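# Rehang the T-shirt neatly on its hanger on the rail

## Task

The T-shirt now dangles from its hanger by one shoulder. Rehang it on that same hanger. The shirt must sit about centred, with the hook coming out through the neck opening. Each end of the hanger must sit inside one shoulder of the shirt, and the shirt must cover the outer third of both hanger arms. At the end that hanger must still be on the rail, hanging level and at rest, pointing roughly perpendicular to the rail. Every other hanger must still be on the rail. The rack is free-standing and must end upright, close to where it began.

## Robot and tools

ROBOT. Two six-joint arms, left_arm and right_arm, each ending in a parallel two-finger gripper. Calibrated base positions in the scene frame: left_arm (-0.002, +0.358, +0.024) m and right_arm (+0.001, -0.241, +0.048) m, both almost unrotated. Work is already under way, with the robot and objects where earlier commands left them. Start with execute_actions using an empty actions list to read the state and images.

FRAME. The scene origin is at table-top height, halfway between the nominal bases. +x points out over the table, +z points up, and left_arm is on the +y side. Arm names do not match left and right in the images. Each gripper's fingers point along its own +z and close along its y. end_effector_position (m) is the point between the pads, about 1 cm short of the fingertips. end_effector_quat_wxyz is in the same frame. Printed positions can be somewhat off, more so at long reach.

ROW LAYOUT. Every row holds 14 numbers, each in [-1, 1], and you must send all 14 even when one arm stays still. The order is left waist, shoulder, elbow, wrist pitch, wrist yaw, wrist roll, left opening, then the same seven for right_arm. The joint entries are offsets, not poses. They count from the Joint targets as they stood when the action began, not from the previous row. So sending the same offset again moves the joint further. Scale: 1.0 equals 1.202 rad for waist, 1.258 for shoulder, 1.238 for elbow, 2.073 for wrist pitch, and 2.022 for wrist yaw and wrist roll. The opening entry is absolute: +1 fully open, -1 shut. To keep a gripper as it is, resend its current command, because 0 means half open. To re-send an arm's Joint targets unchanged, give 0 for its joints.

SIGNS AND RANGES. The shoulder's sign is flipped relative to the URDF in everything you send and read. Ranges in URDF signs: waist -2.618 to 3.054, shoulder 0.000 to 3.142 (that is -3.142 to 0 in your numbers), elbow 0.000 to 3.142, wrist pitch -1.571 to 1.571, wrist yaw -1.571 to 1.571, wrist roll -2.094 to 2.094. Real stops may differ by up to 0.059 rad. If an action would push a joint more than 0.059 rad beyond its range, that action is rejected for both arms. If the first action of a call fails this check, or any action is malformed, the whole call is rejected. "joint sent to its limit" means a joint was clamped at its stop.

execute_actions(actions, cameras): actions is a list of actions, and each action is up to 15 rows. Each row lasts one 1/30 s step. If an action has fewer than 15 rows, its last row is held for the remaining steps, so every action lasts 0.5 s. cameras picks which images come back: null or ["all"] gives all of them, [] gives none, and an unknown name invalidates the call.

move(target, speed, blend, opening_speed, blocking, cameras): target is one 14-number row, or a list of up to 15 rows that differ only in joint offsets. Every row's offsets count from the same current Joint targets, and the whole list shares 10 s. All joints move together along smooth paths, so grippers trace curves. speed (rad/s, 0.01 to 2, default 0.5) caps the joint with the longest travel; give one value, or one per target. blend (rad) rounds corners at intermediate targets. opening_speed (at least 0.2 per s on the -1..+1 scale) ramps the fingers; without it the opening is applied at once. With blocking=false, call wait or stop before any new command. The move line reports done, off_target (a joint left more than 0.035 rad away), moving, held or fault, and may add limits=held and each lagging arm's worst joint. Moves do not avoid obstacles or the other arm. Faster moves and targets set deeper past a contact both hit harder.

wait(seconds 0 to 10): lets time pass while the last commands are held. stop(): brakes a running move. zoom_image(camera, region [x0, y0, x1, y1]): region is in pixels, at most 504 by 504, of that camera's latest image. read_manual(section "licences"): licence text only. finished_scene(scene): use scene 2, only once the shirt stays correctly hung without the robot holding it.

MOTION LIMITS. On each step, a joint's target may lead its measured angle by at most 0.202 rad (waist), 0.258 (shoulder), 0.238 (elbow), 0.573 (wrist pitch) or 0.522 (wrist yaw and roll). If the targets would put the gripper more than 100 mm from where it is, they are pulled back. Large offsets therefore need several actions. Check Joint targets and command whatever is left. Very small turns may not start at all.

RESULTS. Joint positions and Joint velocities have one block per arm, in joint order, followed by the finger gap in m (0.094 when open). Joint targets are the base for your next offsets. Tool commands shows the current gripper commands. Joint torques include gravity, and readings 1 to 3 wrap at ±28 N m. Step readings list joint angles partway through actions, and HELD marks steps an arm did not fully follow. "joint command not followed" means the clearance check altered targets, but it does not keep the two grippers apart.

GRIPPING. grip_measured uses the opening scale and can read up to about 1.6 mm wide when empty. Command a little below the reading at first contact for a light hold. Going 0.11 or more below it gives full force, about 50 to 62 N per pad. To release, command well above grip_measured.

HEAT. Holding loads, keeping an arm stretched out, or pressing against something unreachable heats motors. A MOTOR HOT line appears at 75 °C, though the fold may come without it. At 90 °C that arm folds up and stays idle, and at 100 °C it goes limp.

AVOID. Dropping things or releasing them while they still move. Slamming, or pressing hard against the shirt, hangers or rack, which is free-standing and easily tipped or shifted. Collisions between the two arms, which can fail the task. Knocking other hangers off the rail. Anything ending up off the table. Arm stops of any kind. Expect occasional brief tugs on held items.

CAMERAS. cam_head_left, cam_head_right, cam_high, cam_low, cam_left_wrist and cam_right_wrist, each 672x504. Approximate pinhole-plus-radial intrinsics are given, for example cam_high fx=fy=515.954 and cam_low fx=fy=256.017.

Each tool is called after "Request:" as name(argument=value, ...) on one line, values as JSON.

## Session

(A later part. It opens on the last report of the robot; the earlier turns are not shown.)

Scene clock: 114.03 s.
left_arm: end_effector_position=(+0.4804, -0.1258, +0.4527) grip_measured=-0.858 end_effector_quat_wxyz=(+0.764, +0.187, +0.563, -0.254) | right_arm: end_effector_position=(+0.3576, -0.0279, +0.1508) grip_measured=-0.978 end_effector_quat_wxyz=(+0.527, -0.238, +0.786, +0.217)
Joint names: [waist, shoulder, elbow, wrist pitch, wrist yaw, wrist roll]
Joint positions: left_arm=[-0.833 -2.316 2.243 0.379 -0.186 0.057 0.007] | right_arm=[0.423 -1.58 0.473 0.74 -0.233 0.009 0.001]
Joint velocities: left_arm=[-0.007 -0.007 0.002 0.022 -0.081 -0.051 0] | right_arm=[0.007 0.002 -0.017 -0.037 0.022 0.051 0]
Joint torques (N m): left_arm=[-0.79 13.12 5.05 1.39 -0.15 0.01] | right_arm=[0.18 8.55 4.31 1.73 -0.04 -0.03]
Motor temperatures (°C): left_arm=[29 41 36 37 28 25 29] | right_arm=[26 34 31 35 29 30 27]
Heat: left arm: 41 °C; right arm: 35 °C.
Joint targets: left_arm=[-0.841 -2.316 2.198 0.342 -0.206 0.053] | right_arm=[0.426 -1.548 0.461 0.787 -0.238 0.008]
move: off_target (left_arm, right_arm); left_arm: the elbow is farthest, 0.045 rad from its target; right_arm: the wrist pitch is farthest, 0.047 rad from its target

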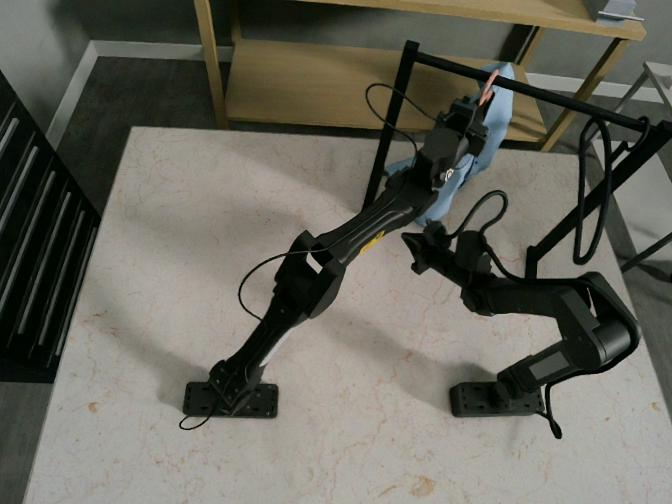

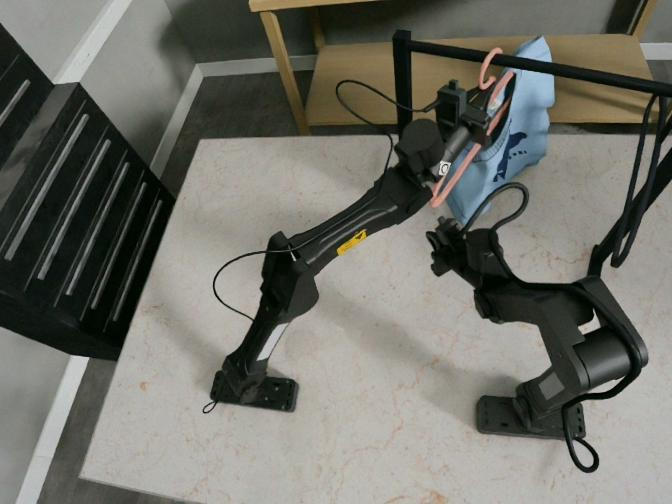

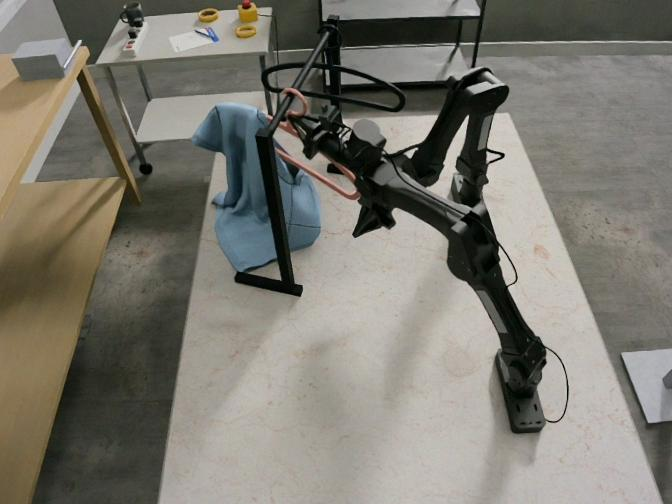

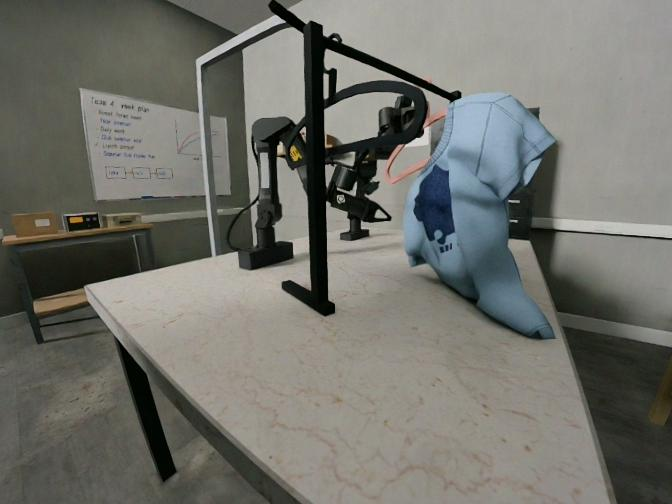

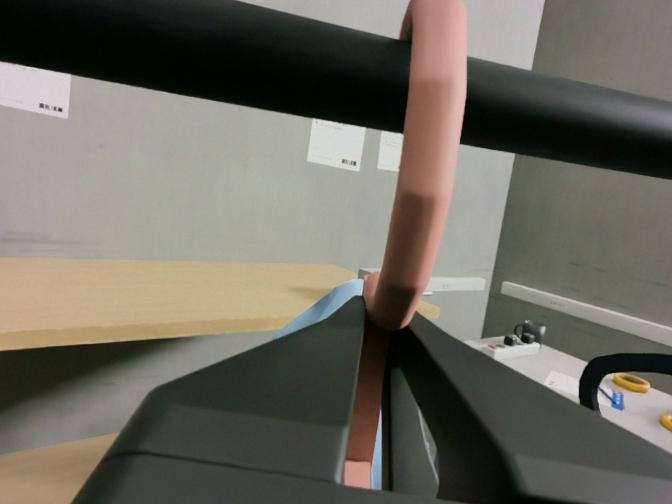

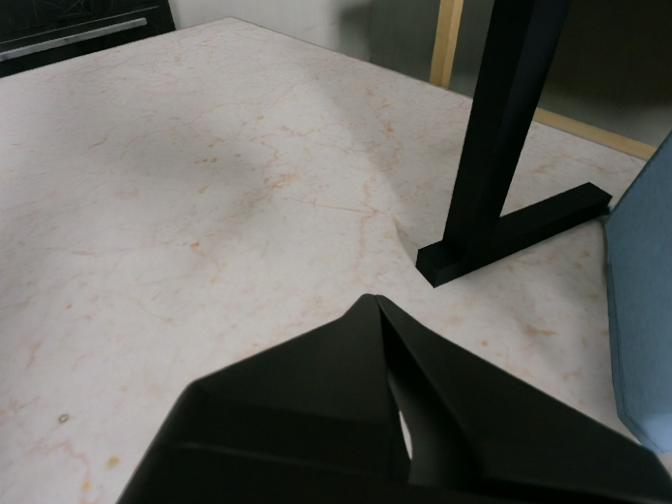

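Request:
move(target=[0,0,0,0,0,0,-0.95,-0.25,0.283,0.059,-0.255,0,0,0.5], speed=0.6, cameras=["cam_head_right","cam_right_wrist"])

Scene clock: 116.10 s.
left_arm: end_effector_position=(+0.4804, -0.1258, +0.4527) grip_measured=-0.858 end_effector_quat_wxyz=(+0.764, +0.187, +0.563, -0.254) | right_arm: end_effector_position=(+0.3641, -0.1467, +0.1961) grip_measured=+0.498 end_effector_quat_wxyz=(+0.526, -0.117, +0.831, +0.138)
Joint names: [waist, shoulder, elbow, wrist pitch, wrist yaw, wrist roll]
Joint positions: left_arm=[-0.833 -2.316 2.243 0.379 -0.186 0.057 0.007] | right_arm=[0.128 -1.212 0.497 0.281 -0.233 0.011 0.07]
Joint velocities: left_arm=[-0.007 0.012 0.007 -0.022 -0.007 -0.022 0.001] | right_arm=[0.007 0.012 -0.002 -0.022 -0.007 0.037 0]
Joint torques (N m): left_arm=[-0.72 13.08 5.09 1.39 -0.15 0.01] | right_arm=[-0.23 5.08 9.09 1.06 -0.05 -0.03]
Motor temperatures (°C): left_arm=[29 42 35 37 28 25 29] | right_arm=[26 34 32 35 29 30 27]
Heat: left arm: 42 °C; right arm: 35 °C.
Joint targets: left_arm=[-0.841 -2.316 2.198 0.342 -0.206 0.053] | right_arm=[0.125 -1.192 0.535 0.259 -0.238 0.008]
move: off_target (left_arm, right_arm); left_arm: the elbow is farthest, 0.045 rad from its target; right_arm: the elbow is farthest, 0.037 rad from its target
Images, in order (width x height): cam_head_right 672x504, cam_right_wrist 672x504.

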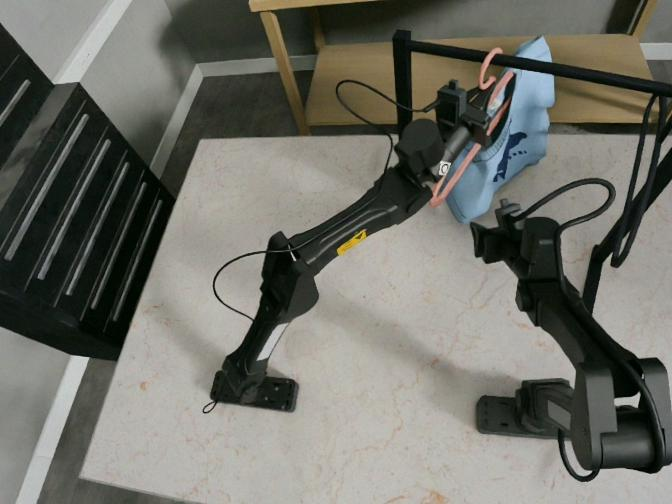

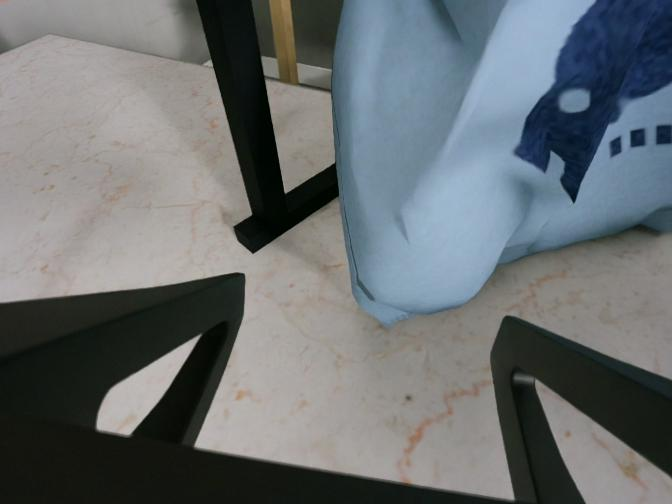

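Request:
move(target=[0,0,0,0,0,0,-0.95,-0.012,-0.141,0.177,-0.021,0,0.148,0.5], speed=0.4, cameras=["cam_high","cam_right_wrist"])

Scene clock: 118.23 s.
left_arm: end_effector_position=(+0.4804, -0.1258, +0.4527) grip_measured=-0.858 end_effector_quat_wxyz=(+0.764, +0.187, +0.563, -0.254) | right_arm: end_effector_position=(+0.4118, -0.1445, +0.2271) grip_measured=+0.498 end_effector_quat_wxyz=(+0.510, +0.009, +0.833, +0.212)
Joint names: [waist, shoulder, elbow, wrist pitch, wrist yaw, wrist roll]
Joint positions: left_arm=[-0.833 -2.316 2.243 0.379 -0.186 0.057 0.007] | right_arm=[0.117 -1.361 0.713 0.237 -0.233 0.304 0.07]
Joint velocities: left_arm=[-0.002 -0.012 -0.007 -0.022 -0.007 -0.022 -0.001] | right_arm=[0.017 0.007 0.017 -0.037 0.007 0.051 -0.002]
Joint torques (N m): left_arm=[-0.72 13.26 5.01 1.39 -0.13 -0.03] | right_arm=[-0.47 4.22 9.43 1.08 -0.04 0.04]
Motor temperatures (°C): left_arm=[29 42 35 37 28 25 29] | right_arm=[26 34 32 35 29 29 27]
Heat: left arm: 42 °C; right arm: 35 °C.
Joint targets: left_arm=[-0.841 -2.316 2.198 0.342 -0.206 0.053] | right_arm=[0.111 -1.369 0.754 0.215 -0.238 0.308]
move: off_target (left_arm, right_arm); left_arm: the elbow is farthest, 0.045 rad from its target; right_arm: the elbow is farthest, 0.041 rad from its target
Images, in order (width x height): cam_high 672x504, cam_right_wrist 672x504.

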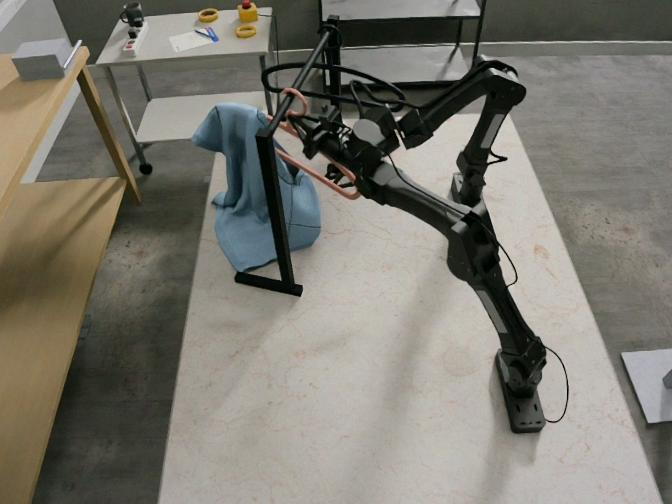

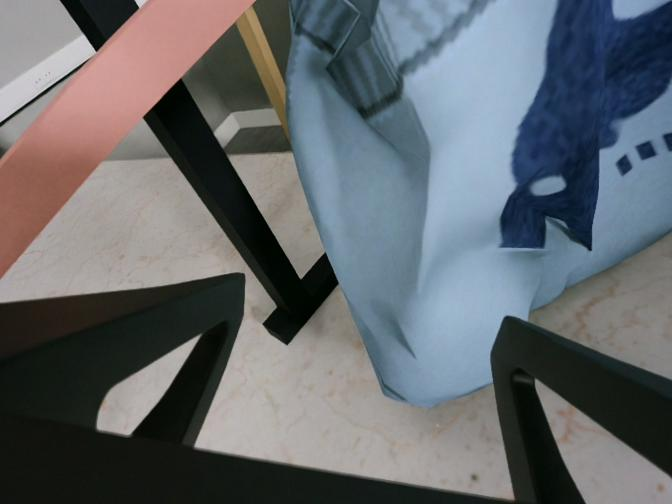

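Request:
move(target=[0,0,0,0,0,0,-0.95,0.043,-0.227,0.162,0.041,0,0,0.5], speed=0.3, cameras=["cam_high","cam_right_wrist"])

Scene clock: 120.07 s.
left_arm: end_effector_position=(+0.4804, -0.1258, +0.4527) grip_measured=-0.858 end_effector_quat_wxyz=(+0.764, +0.187, +0.563, -0.254) | right_arm: end_effector_position=(+0.4644, -0.1176, +0.1970) grip_measured=+0.498 end_effector_quat_wxyz=(+0.476, -0.003, +0.852, +0.218)
Joint names: [waist, shoulder, elbow, wrist pitch, wrist yaw, wrist roll]
Joint positions: left_arm=[-0.833 -2.316 2.243 0.379 -0.186 0.057 0.007] | right_arm=[0.159 -1.646 0.911 0.252 -0.233 0.305 0.07]
Joint velocities: left_arm=[0.007 -0.002 -0.002 -0.007 0.007 -0.007 0] | right_arm=[-0.022 -0.017 0.007 -0.037 -0.022 0.022 -0.001]
Joint torques (N m): left_arm=[-0.58 13.08 5.03 1.35 -0.12 0.08] | right_arm=[0.31 6.69 9.4 1.68 -0.05 0.03]
Motor temperatures (°C): left_arm=[29 42 35 37 28 25 29] | right_arm=[26 34 32 36 29 29 27]
Heat: left arm: 42 °C; right arm: 36 °C.
Joint targets: left_arm=[-0.841 -2.316 2.198 0.342 -0.206 0.053] | right_arm=[0.163 -1.655 0.954 0.300 -0.238 0.308]
move: off_target (left_arm, right_arm); left_arm: the elbow is farthest, 0.045 rad from its target; right_arm: the wrist pitch is farthest, 0.048 rad from its target
Images, in order (width x height): cam_high 672x504, cam_right_wrist 672x504.

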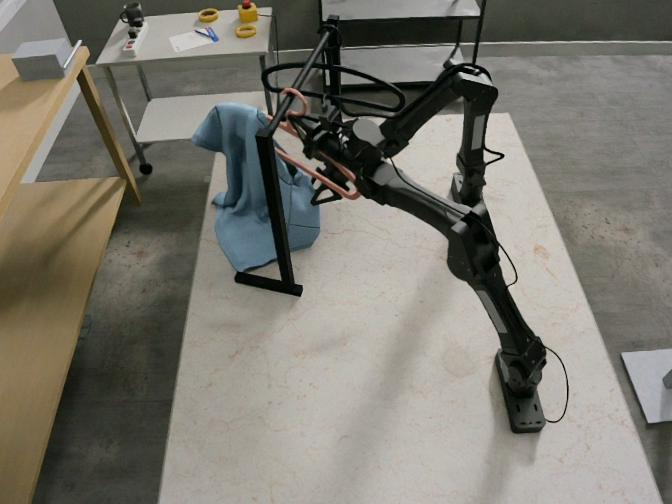

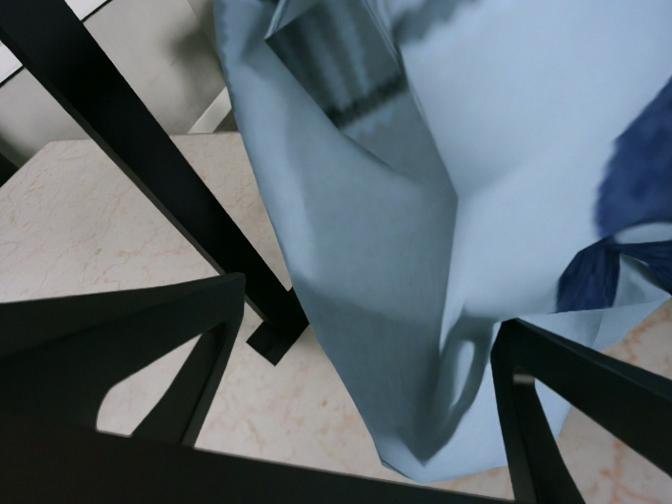

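Request:
move(target=[0,0,0,0,0,0,-0.95,0.029,-0.028,0.067,-0.023,0,0,0.5], speed=0.3, cameras=["cam_right_wrist"])

Request:
move(target=[0,0,0,0,0,0,-0.95,0,0,0,0,0,0,-0.99], opening_speed=1.2)

Scene clock: 121.03 s.
left_arm: end_effector_position=(+0.4820, -0.1236, +0.4529) grip_measured=-0.859 end_effector_quat_wxyz=(+0.766, +0.184, +0.564, -0.248) | right_arm: end_effector_position=(+0.4786, -0.1008, +0.2143) grip_measured=+0.498 end_effector_quat_wxyz=(+0.490, -0.018, +0.841, +0.228)
Joint names: [waist, shoulder, elbow, wrist pitch, wrist yaw, wrist roll]
Joint positions: left_arm=[-0.833 -2.316 2.243 0.381 -0.2 0.065 0.007] | right_arm=[0.187 -1.681 0.987 0.252 -0.233 0.305 0.07]
Joint velocities: left_arm=[-0.002 0.002 -0.007 -0.022 -0.022 -0.066 0.001] | right_arm=[0.012 -0.012 -0.002 -0.007 -0.007 0.037 0]
Joint torques (N m): left_arm=[-0.91 13.11 4.96 1.31 -0.07 -0.12] | right_arm=[0.79 7.13 10.06 1.25 -0.05 0.03]
Motor temperatures (°C): left_arm=[29 42 35 37 28 25 29] | right_arm=[26 34 32 36 29 29 27]
Heat: left arm: 42 °C; right arm: 36 °C.
Joint targets: left_arm=[-0.842 -2.316 2.198 0.342 -0.206 0.053] | right_arm=[0.198 -1.690 1.037 0.253 -0.238 0.308]
move: off_target (left_arm, right_arm); left_arm: the elbow is farthest, 0.045 rad from its target; right_arm: the elbow is farthest, 0.050 rad from its target
Images, in order (width x height): cam_right_wrist 672x504.

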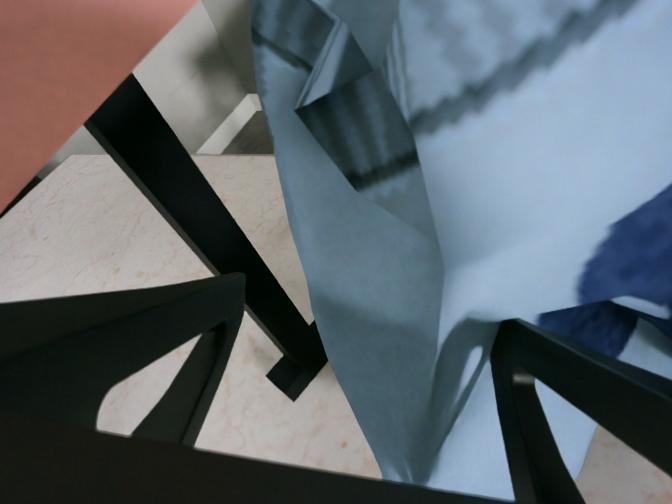

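Scene clock: 122.50 s.
left_arm: end_effector_position=(+0.4812, -0.1247, +0.4530) grip_measured=-0.859 end_effector_quat_wxyz=(+0.764, +0.184, +0.564, -0.253) | right_arm: end_effector_position=(+0.4796, -0.0981, +0.2180) grip_measured=-0.981 end_effector_quat_wxyz=(+0.493, -0.020, +0.839, +0.230)
Joint names: [waist, shoulder, elbow, wrist pitch, wrist yaw, wrist roll]
Joint positions: left_arm=[-0.833 -2.316 2.243 0.381 -0.192 0.057 0.007] | right_arm=[0.192 -1.681 0.995 0.252 -0.233 0.305 0.001]
Joint velocities: left_arm=[-0.007 -0.002 -0.007 -0.066 -0.037 0.081 0.001] | right_arm=[0.012 0.012 -0.007 0.066 0.022 -0.081 -0.001]
Joint torques (N m): left_arm=[-0.84 13.11 5.08 1.3 -0.08 -0.11] | right_arm=[0.4 7.16 9.47 1.26 -0.04 0.03]
Motor temperatures (°C): left_arm=[29 42 35 37 28 25 29] | right_arm=[26 34 32 36 29 29 27]
Heat: left arm: 42 °C; right arm: 36 °C.
Joint targets: left_arm=[-0.842 -2.316 2.198 0.342 -0.206 0.053] | right_arm=[0.198 -1.690 1.037 0.253 -0.238 0.308]
move: off_target (left_arm, right_arm); left_arm: the elbow is farthest, 0.045 rad from its target; right_arm: the elbow is farthest, 0.042 rad from its target

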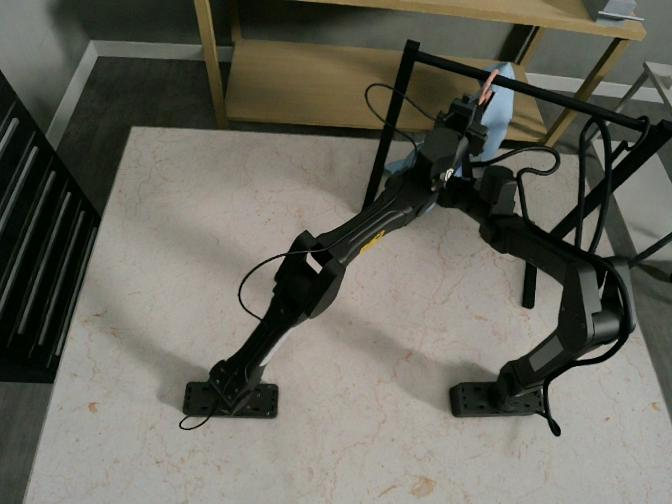

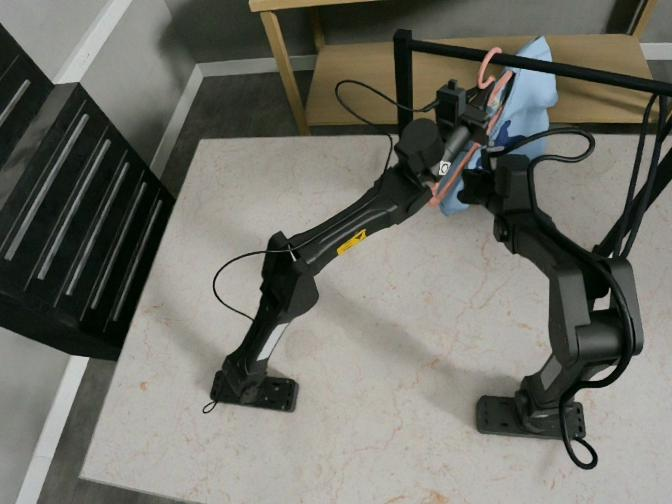

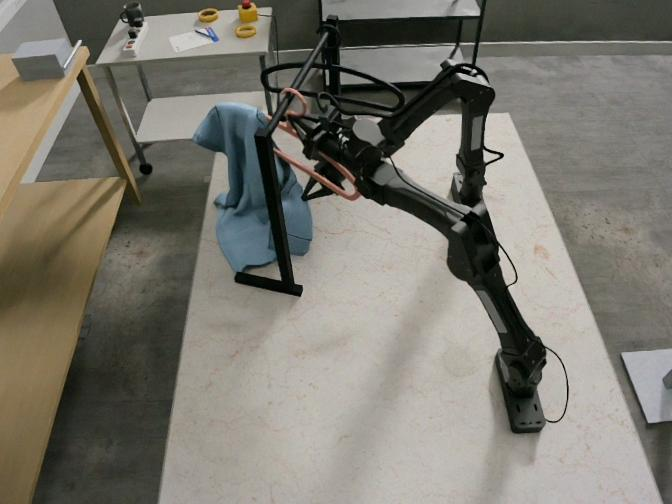

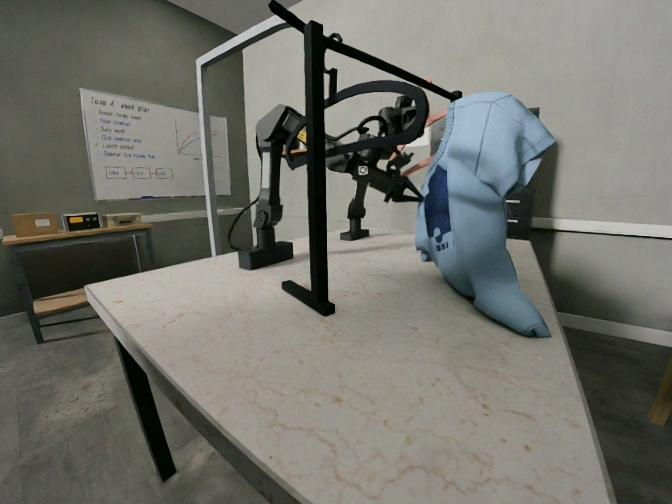

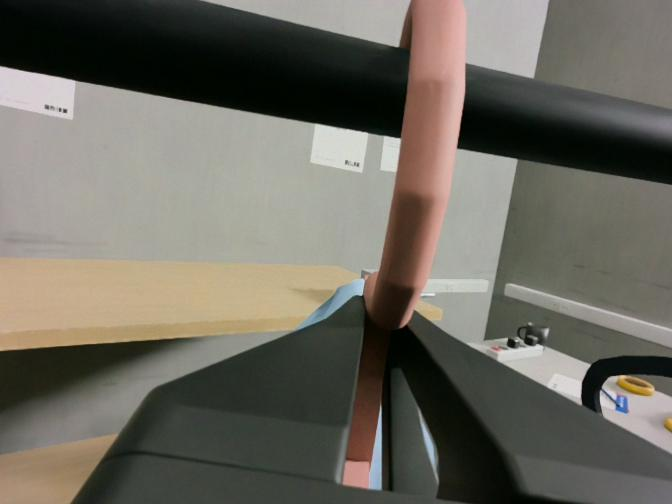

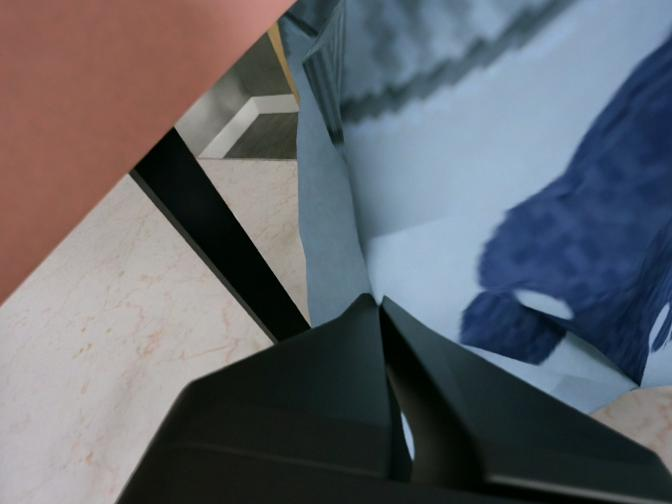

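Request:
move(target=[0,0,0,0,0,0,-0.95,0,0,0,0,0,0,0.45], cameras=[])

Request:
move(target=[0,0,0,0,0,0,-0.95,0.015,-0.114,0.108,0.004,0,0,0.45], speed=0.3, cameras=["cam_right_wrist","cam_low"])

Scene clock: 123.47 s.
left_arm: end_effector_position=(+0.4827, -0.1228, +0.4529) grip_measured=-0.859 end_effector_quat_wxyz=(+0.767, +0.184, +0.564, -0.245) | right_arm: end_effector_position=(+0.4800, -0.0988, +0.2174) grip_measured=+0.448 end_effector_quat_wxyz=(+0.493, -0.019, +0.839, +0.228)
Joint names: [waist, shoulder, elbow, wrist pitch, wrist yaw, wrist roll]
Joint positions: left_arm=[-0.831 -2.316 2.243 0.381 -0.201 0.069 0.007] | right_arm=[0.192 -1.682 0.995 0.252 -0.228 0.307 0.068]
Joint velocities: left_arm=[0.002 0.002 -0.007 0.051 0.007 -0.051 0] | right_arm=[0.007 0.002 -0.017 -0.051 -0.095 -0.022 0]
Joint torques (N m): left_arm=[-1.01 13.53 5.18 1.36 -0.05 -0.13] | right_arm=[0.39 7.24 9.46 1.26 -0.09 0.02]
Motor temperatures (°C): left_arm=[29 42 35 37 28 25 29] | right_arm=[26 34 32 36 29 29 27]
Heat: left arm: 42 °C; right arm: 36 °C.
Joint targets: left_arm=[-0.841 -2.316 2.198 0.342 -0.206 0.053] | right_arm=[0.198 -1.690 1.037 0.253 -0.238 0.308]
move: off_target (left_arm, right_arm); left_arm: the elbow is farthest, 0.045 rad from its target; right_arm: the elbow is farthest, 0.042 rad from its target
No camera images: "cameras" was empty.

Scene clock: 123.97 s.
left_arm: end_effector_position=(+0.4827, -0.1228, +0.4529) grip_measured=-0.859 end_effector_quat_wxyz=(+0.767, +0.184, +0.564, -0.245) | right_arm: end_effector_position=(+0.4809, -0.0986, +0.2166) grip_measured=+0.448 end_effector_quat_wxyz=(+0.492, -0.018, +0.840, +0.228)
Joint names: [waist, shoulder, elbow, wrist pitch, wrist yaw, wrist roll]
Joint positions: left_arm=[-0.831 -2.316 2.243 0.381 -0.201 0.069 0.007] | right_arm=[0.192 -1.686 0.998 0.252 -0.228 0.307 0.068]
Joint velocities: left_arm=[-0.002 -0.007 0.012 -0.037 -0.037 0.022 -0.001] | right_arm=[0.012 0.012 0.007 0.037 0.037 0.037 0]
Joint torques (N m): left_arm=[-1.18 13.14 4.97 1.39 -0.08 -0.15] | right_arm=[-0.02 8.13 6.3 1.3 -0.05 -0.03]
Motor temperatures (°C): left_arm=[29 42 35 37 28 25 29] | right_arm=[26 34 32 36 29 29 27]
Heat: left arm: 42 °C; right arm: 36 °C.
Joint targets: left_arm=[-0.841 -2.316 2.198 0.342 -0.206 0.053] | right_arm=[0.192 -1.685 0.997 0.257 -0.233 0.303]
move: held (right_arm; a check stopped the path), off_target (left_arm); limits=held; left_arm: the elbow is farthest, 0.045 rad from its target; right_arm: the elbow is farthest, 0.173 rad from its target
joint command not followed: on one or more control steps a check withheld the commanded joint targets of the right arm, and it was not sent them on those steps.
cause: the commanded joint targets, or the way to them, would bring a part of the robot too close to another arm (this arm's wrist (the part past the wrist pitch) and the left arm's gripper housing, at the place that arm is still heading or pushing toward).
Images, in order (width x height): cam_low 672x504, cam_right_wrist 672x504.

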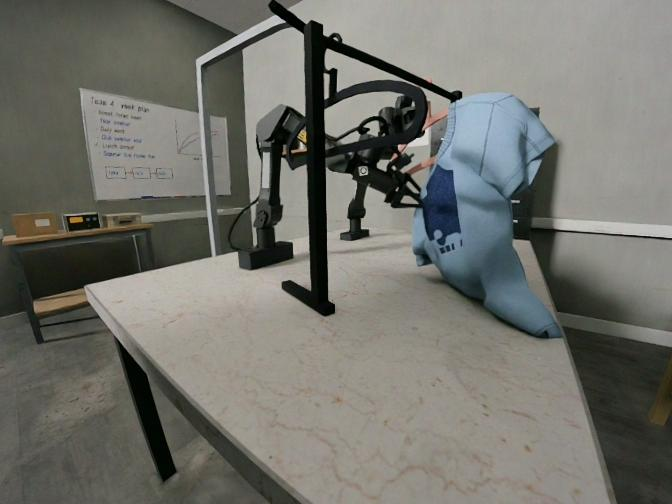

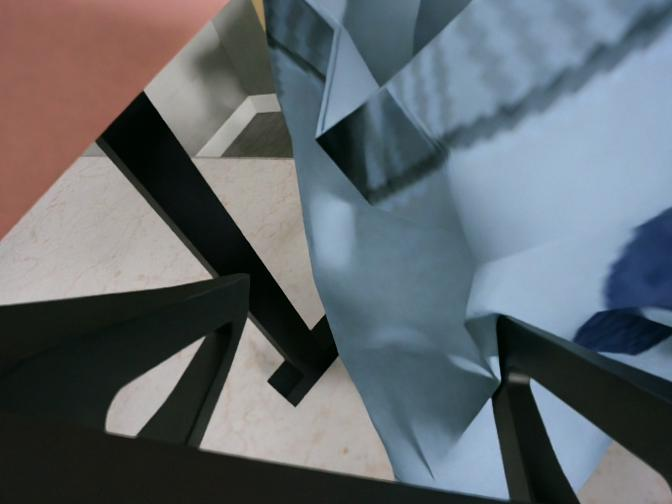

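Request:
move(target=[[0,0,0,0,0,0,-0.95,0.005,-0.0545,-0.202,0.313,0,0,0.45]], speed=0.5, cameras=["cam_right_wrist","cam_low"])

Scene clock: 126.43 s.
left_arm: end_effector_position=(+0.4815, -0.1243, +0.4530) grip_measured=-0.859 end_effector_quat_wxyz=(+0.765, +0.185, +0.563, -0.251) | right_arm: end_effector_position=(+0.4750, -0.0998, +0.2252) grip_measured=+0.448 end_effector_quat_wxyz=(+0.614, -0.037, +0.748, +0.249)
Joint names: [waist, shoulder, elbow, wrist pitch, wrist yaw, wrist roll]
Joint positions: left_arm=[-0.832 -2.316 2.243 0.381 -0.192 0.062 0.007] | right_arm=[0.192 -1.743 0.759 0.857 -0.228 0.307 0.068]
Joint velocities: left_arm=[-0.027 0.002 -0.012 -0.081 0.022 -0.007 0] | right_arm=[-0.002 0.017 0.007 -0.081 0.007 0.066 0]
Joint torques (N m): left_arm=[-0.8 12.94 4.9 1.35 -0.08 -0.11] | right_arm=[0.44 6.75 4.77 1.75 0 -0.04]
Motor temperatures (°C): left_arm=[29 42 35 37 28 25 29] | right_arm=[26 34 32 36 29 29 27]
Heat: left arm: 42 °C; right arm: 36 °C.
Joint targets: left_arm=[-0.841 -2.316 2.198 0.342 -0.206 0.053] | right_arm=[0.198 -1.754 0.747 0.906 -0.233 0.303]
move: off_target (left_arm, right_arm); left_arm: the elbow is farthest, 0.045 rad from its target; right_arm: the wrist pitch is farthest, 0.049 rad from its target
Images, in order (width x height): cam_low 672x504, cam_right_wrist 672x504.

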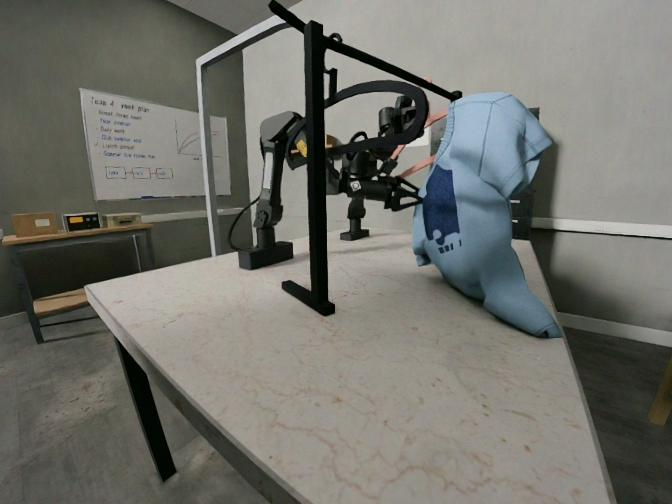

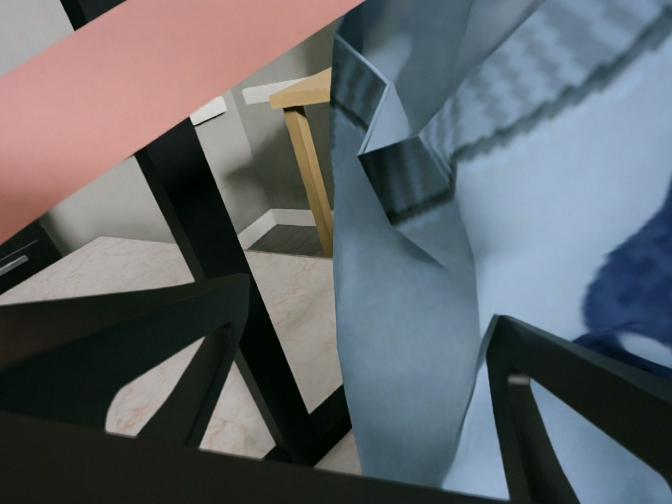

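Request:
move(target=[0,0,0,0,0,0,-0.95,0.005,-0.108,0.149,-0.023,0,0,0.45], speed=0.25, cameras=["cam_right_wrist","cam_high"])

Scene clock: 127.73 s.
left_arm: end_effector_position=(+0.4815, -0.1243, +0.4530) grip_measured=-0.859 end_effector_quat_wxyz=(+0.765, +0.185, +0.563, -0.251) | right_arm: end_effector_position=(+0.5077, -0.0895, +0.2177) grip_measured=+0.448 end_effector_quat_wxyz=(+0.614, -0.040, +0.747, +0.251)
Joint names: [waist, shoulder, elbow, wrist pitch, wrist yaw, wrist roll]
Joint positions: left_arm=[-0.832 -2.316 2.243 0.381 -0.192 0.062 0.007] | right_arm=[0.199 -1.876 0.893 0.86 -0.228 0.307 0.068]
Joint velocities: left_arm=[0.012 -0.002 -0.002 0.037 0.051 -0.037 0.001] | right_arm=[0.007 -0.022 0.002 -0.051 -0.007 0.051 -0.002]
Joint torques (N m): left_arm=[-0.81 13.05 5.14 1.34 -0.11 -0.04] | right_arm=[0.38 7.83 8.43 1.3 -0.01 -0.04]
Motor temperatures (°C): left_arm=[29 42 35 37 28 25 29] | right_arm=[26 34 32 36 29 29 27]
Heat: left arm: 42 °C; right arm: 36 °C.
Joint targets: left_arm=[-0.841 -2.316 2.198 0.342 -0.206 0.053] | right_arm=[0.204 -1.889 0.931 0.858 -0.233 0.303]
move: off_target (left_arm, right_arm); left_arm: the elbow is farthest, 0.045 rad from its target; right_arm: the elbow is farthest, 0.038 rad from its target
Images, in order (width x height): cam_high 672x504, cam_right_wrist 672x504.

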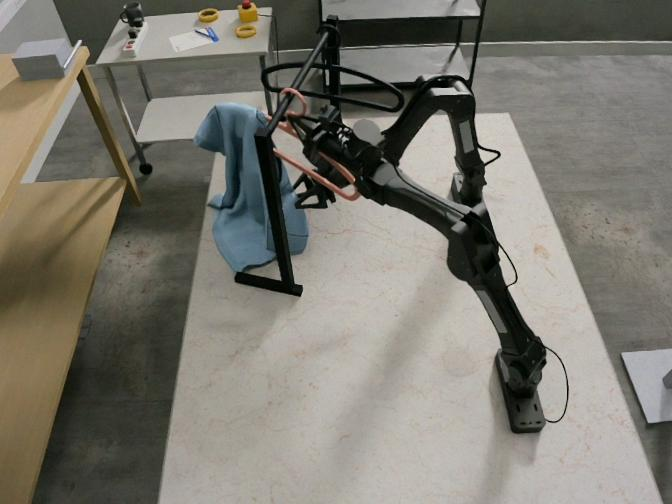

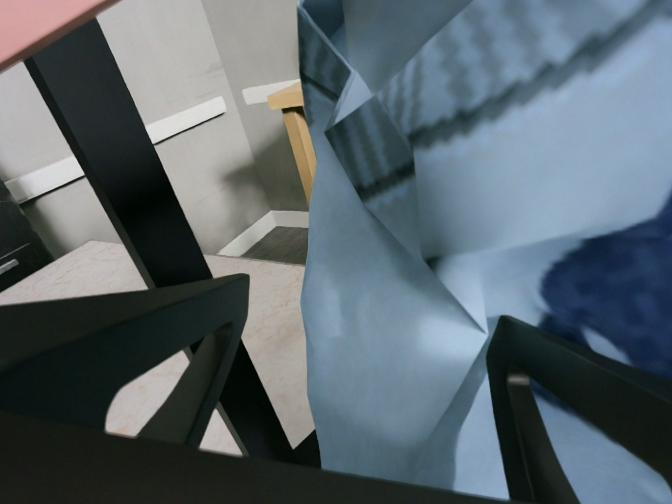

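Request:
move(target=[0,0,0,0,0,0,-0.95,-0.004,-0.08,0.099,-0.0106,0,0,0.45], speed=0.25, cameras=["cam_right_wrist","cam_low"])

Scene clock: 128.93 s.
left_arm: end_effector_position=(+0.4819, -0.1239, +0.4529) grip_measured=-0.859 end_effector_quat_wxyz=(+0.766, +0.185, +0.563, -0.249) | right_arm: end_effector_position=(+0.5361, -0.0835, +0.2189) grip_measured=+0.448 end_effector_quat_wxyz=(+0.623, -0.041, +0.739, +0.252)
Joint names: [waist, shoulder, elbow, wrist pitch, wrist yaw, wrist roll]
Joint positions: left_arm=[-0.832 -2.316 2.243 0.381 -0.195 0.065 0.007] | right_arm=[0.199 -1.975 1.015 0.86 -0.228 0.307 0.068]
Joint velocities: left_arm=[-0.012 -0.002 -0.012 -0.022 0.037 0.066 0.001] | right_arm=[-0.002 0.007 -0.002 0.037 -0.037 0.007 -0.001]
Joint torques (N m): left_arm=[-0.87 13.01 5.08 1.33 -0.05 -0.08] | right_arm=[0.01 8.64 8.55 1.11 -0.01 -0.04]
Motor temperatures (°C): left_arm=[29 42 35 37 28 25 29] | right_arm=[26 34 32 36 29 29 27]
Heat: left arm: 42 °C; right arm: 36 °C.
Joint targets: left_arm=[-0.841 -2.316 2.198 0.342 -0.206 0.053] | right_arm=[0.199 -1.990 1.054 0.836 -0.233 0.303]
move: off_target (left_arm, right_arm); left_arm: the elbow is farthest, 0.045 rad from its target; right_arm: the elbow is farthest, 0.038 rad from its target
Images, in order (width x height): cam_low 672x504, cam_right_wrist 672x504.

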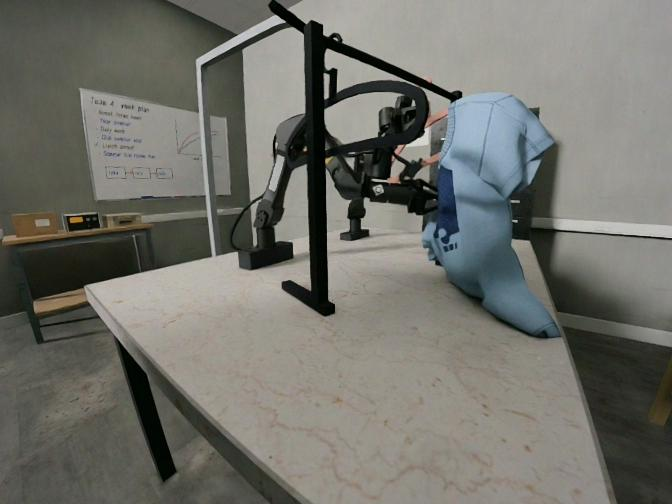

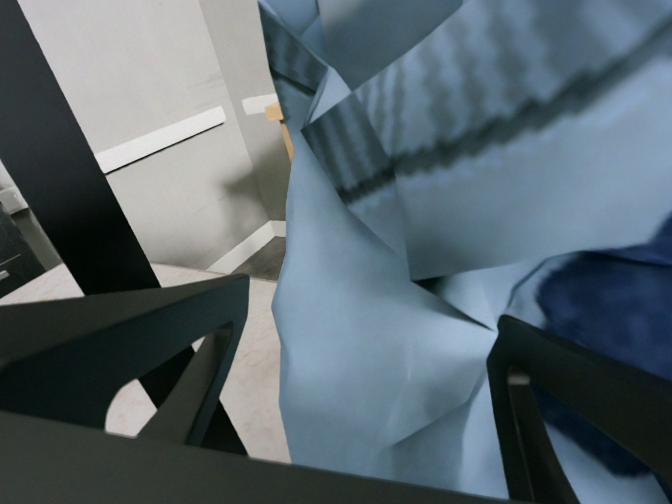

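Request:
move(target=[0,0,0,0,0,0,-0.95,0,0,0,0,0,0,-0.99], opening_speed=1.0, cameras=["cam_right_wrist","cam_high"])

Scene clock: 130.70 s.
left_arm: end_effector_position=(+0.4819, -0.1239, +0.4529) grip_measured=-0.859 end_effector_quat_wxyz=(+0.766, +0.185, +0.563, -0.249) | right_arm: end_effector_position=(+0.5361, -0.0835, +0.2189) grip_measured=-0.966 end_effector_quat_wxyz=(+0.623, -0.041, +0.739, +0.252)
Joint names: [waist, shoulder, elbow, wrist pitch, wrist yaw, wrist roll]
Joint positions: left_arm=[-0.832 -2.316 2.243 0.381 -0.195 0.065 0.007] | right_arm=[0.199 -1.975 1.015 0.86 -0.228 0.307 0.002]
Joint velocities: left_arm=[0.007 0.007 0.022 0.095 -0.007 0.066 0] | right_arm=[-0.002 0.002 -0.012 -0.066 0.022 0.007 -0.001]
Joint torques (N m): left_arm=[-0.81 13 5.15 1.37 -0.08 -0.08] | right_arm=[0.03 8.64 8.54 1.11 -0.01 -0.03]
Motor temperatures (°C): left_arm=[29 42 35 37 28 25 29] | right_arm=[26 34 32 36 29 29 27]
Heat: left arm: 42 °C; right arm: 36 °C.
Joint targets: left_arm=[-0.841 -2.316 2.198 0.342 -0.206 0.053] | right_arm=[0.199 -1.990 1.054 0.836 -0.233 0.303]
move: off_target (left_arm, right_arm); left_arm: the elbow is farthest, 0.045 rad from its target; right_arm: the elbow is farthest, 0.039 rad from its target
Images, in order (width x height): cam_high 672x504, cam_right_wrist 672x504.

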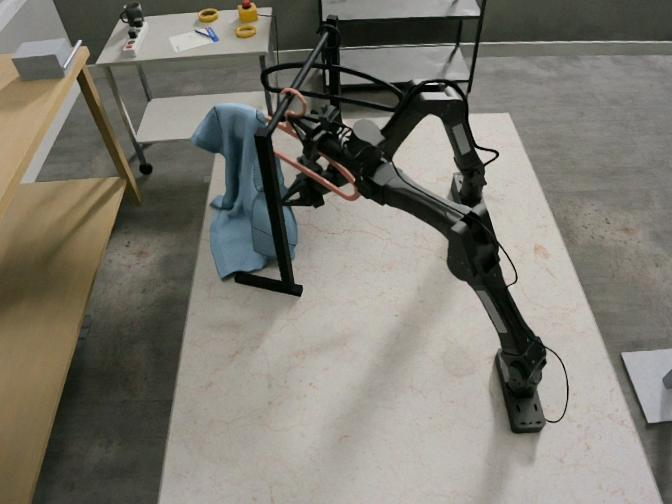

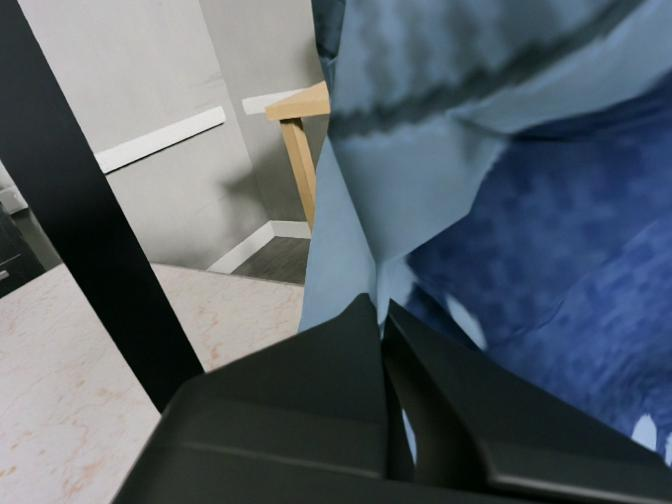

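Request:
move(target=[0,0,0,0,0,0,-0.95,0.095,0.176,-0.24,-0.012,0,0,-0.99], speed=0.2)

Scene clock: 132.67 s.
left_arm: end_effector_position=(+0.4822, -0.1234, +0.4529) grip_measured=-0.859 end_effector_quat_wxyz=(+0.766, +0.185, +0.564, -0.247) | right_arm: end_effector_position=(+0.4639, -0.0496, +0.2024) grip_measured=-0.968 end_effector_quat_wxyz=(+0.583, -0.072, +0.762, +0.273)
Joint names: [waist, shoulder, elbow, wrist pitch, wrist yaw, wrist roll]
Joint positions: left_arm=[-0.832 -2.316 2.243 0.381 -0.198 0.068 0.007] | right_arm=[0.3 -1.801 0.775 0.851 -0.216 0.307 0.001]
Joint velocities: left_arm=[0.007 -0.002 0.002 -0.125 0.007 0.007 0] | right_arm=[-0.007 0.002 0.002 0.022 0.022 -0.007 0]
Joint torques (N m): left_arm=[-0.87 13.24 5.11 1.35 -0.06 -0.11] | right_arm=[1.02 11.06 4.21 0.96 -0.13 -0.04]
Motor temperatures (°C): left_arm=[29 42 35 37 28 25 29] | right_arm=[26 34 32 36 29 29 28]
Heat: left arm: 42 °C; right arm: 36 °C.
Joint targets: left_arm=[-0.841 -2.316 2.198 0.342 -0.206 0.053] | right_arm=[0.314 -1.769 0.757 0.812 -0.233 0.303]
move: off_target (left_arm, right_arm); left_arm: the elbow is farthest, 0.045 rad from its target; right_arm: the wrist pitch is farthest, 0.039 rad from its target

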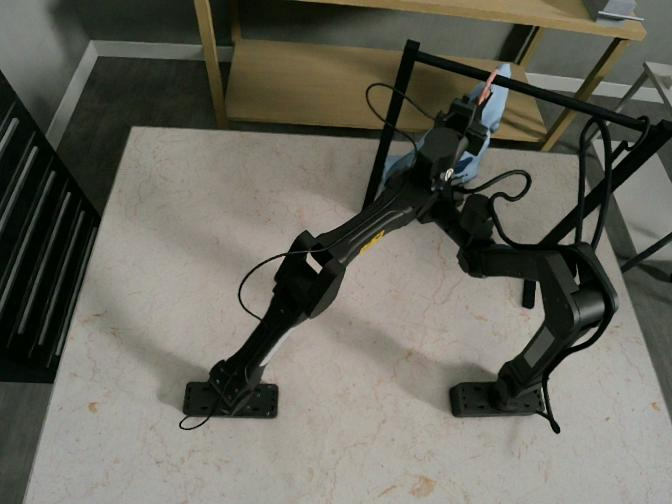

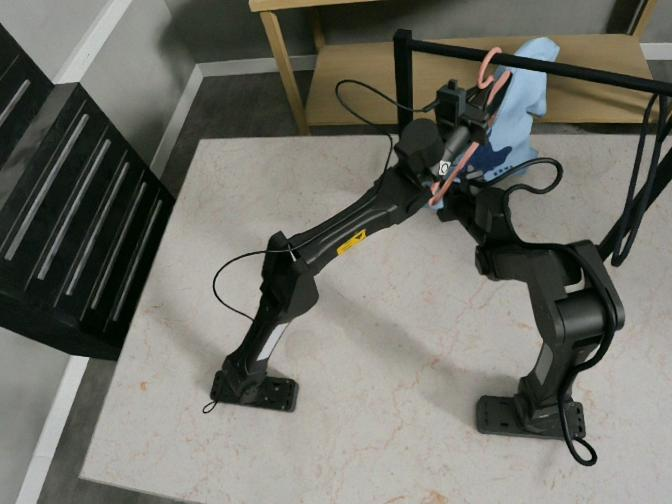

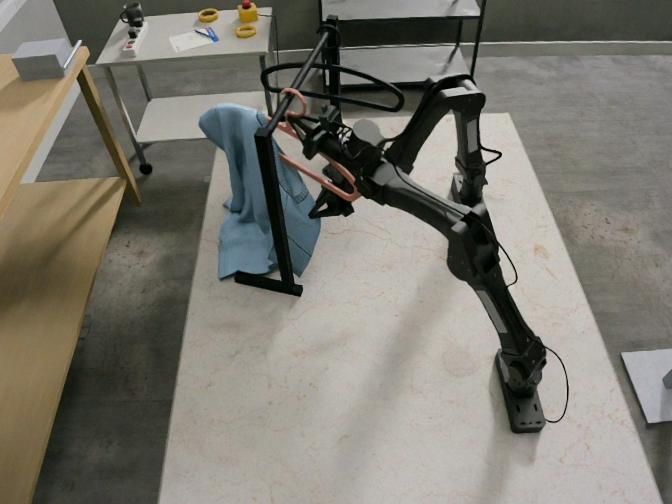

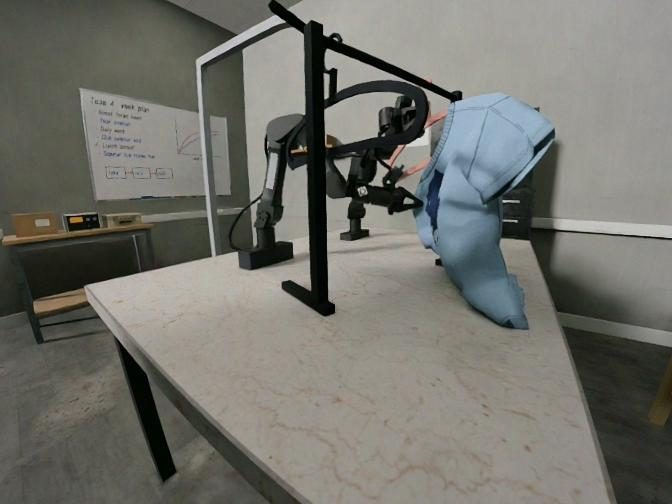

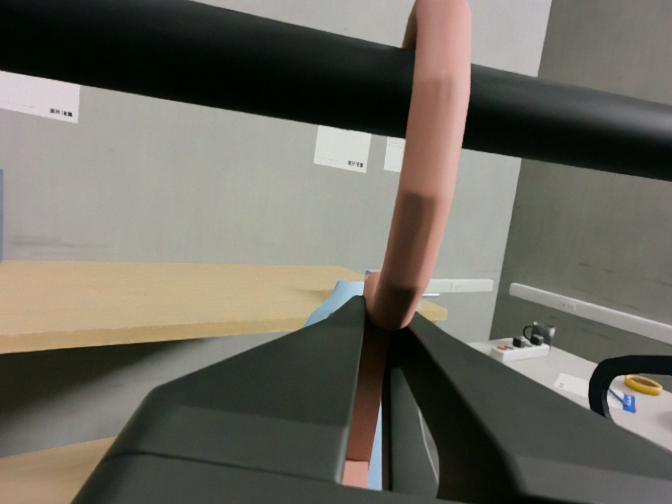

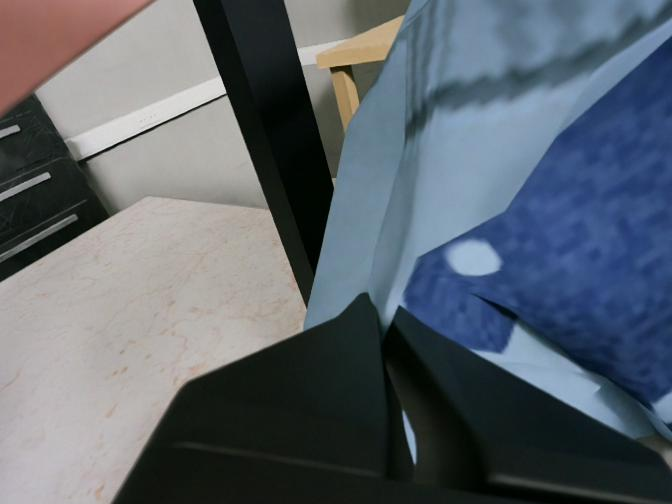

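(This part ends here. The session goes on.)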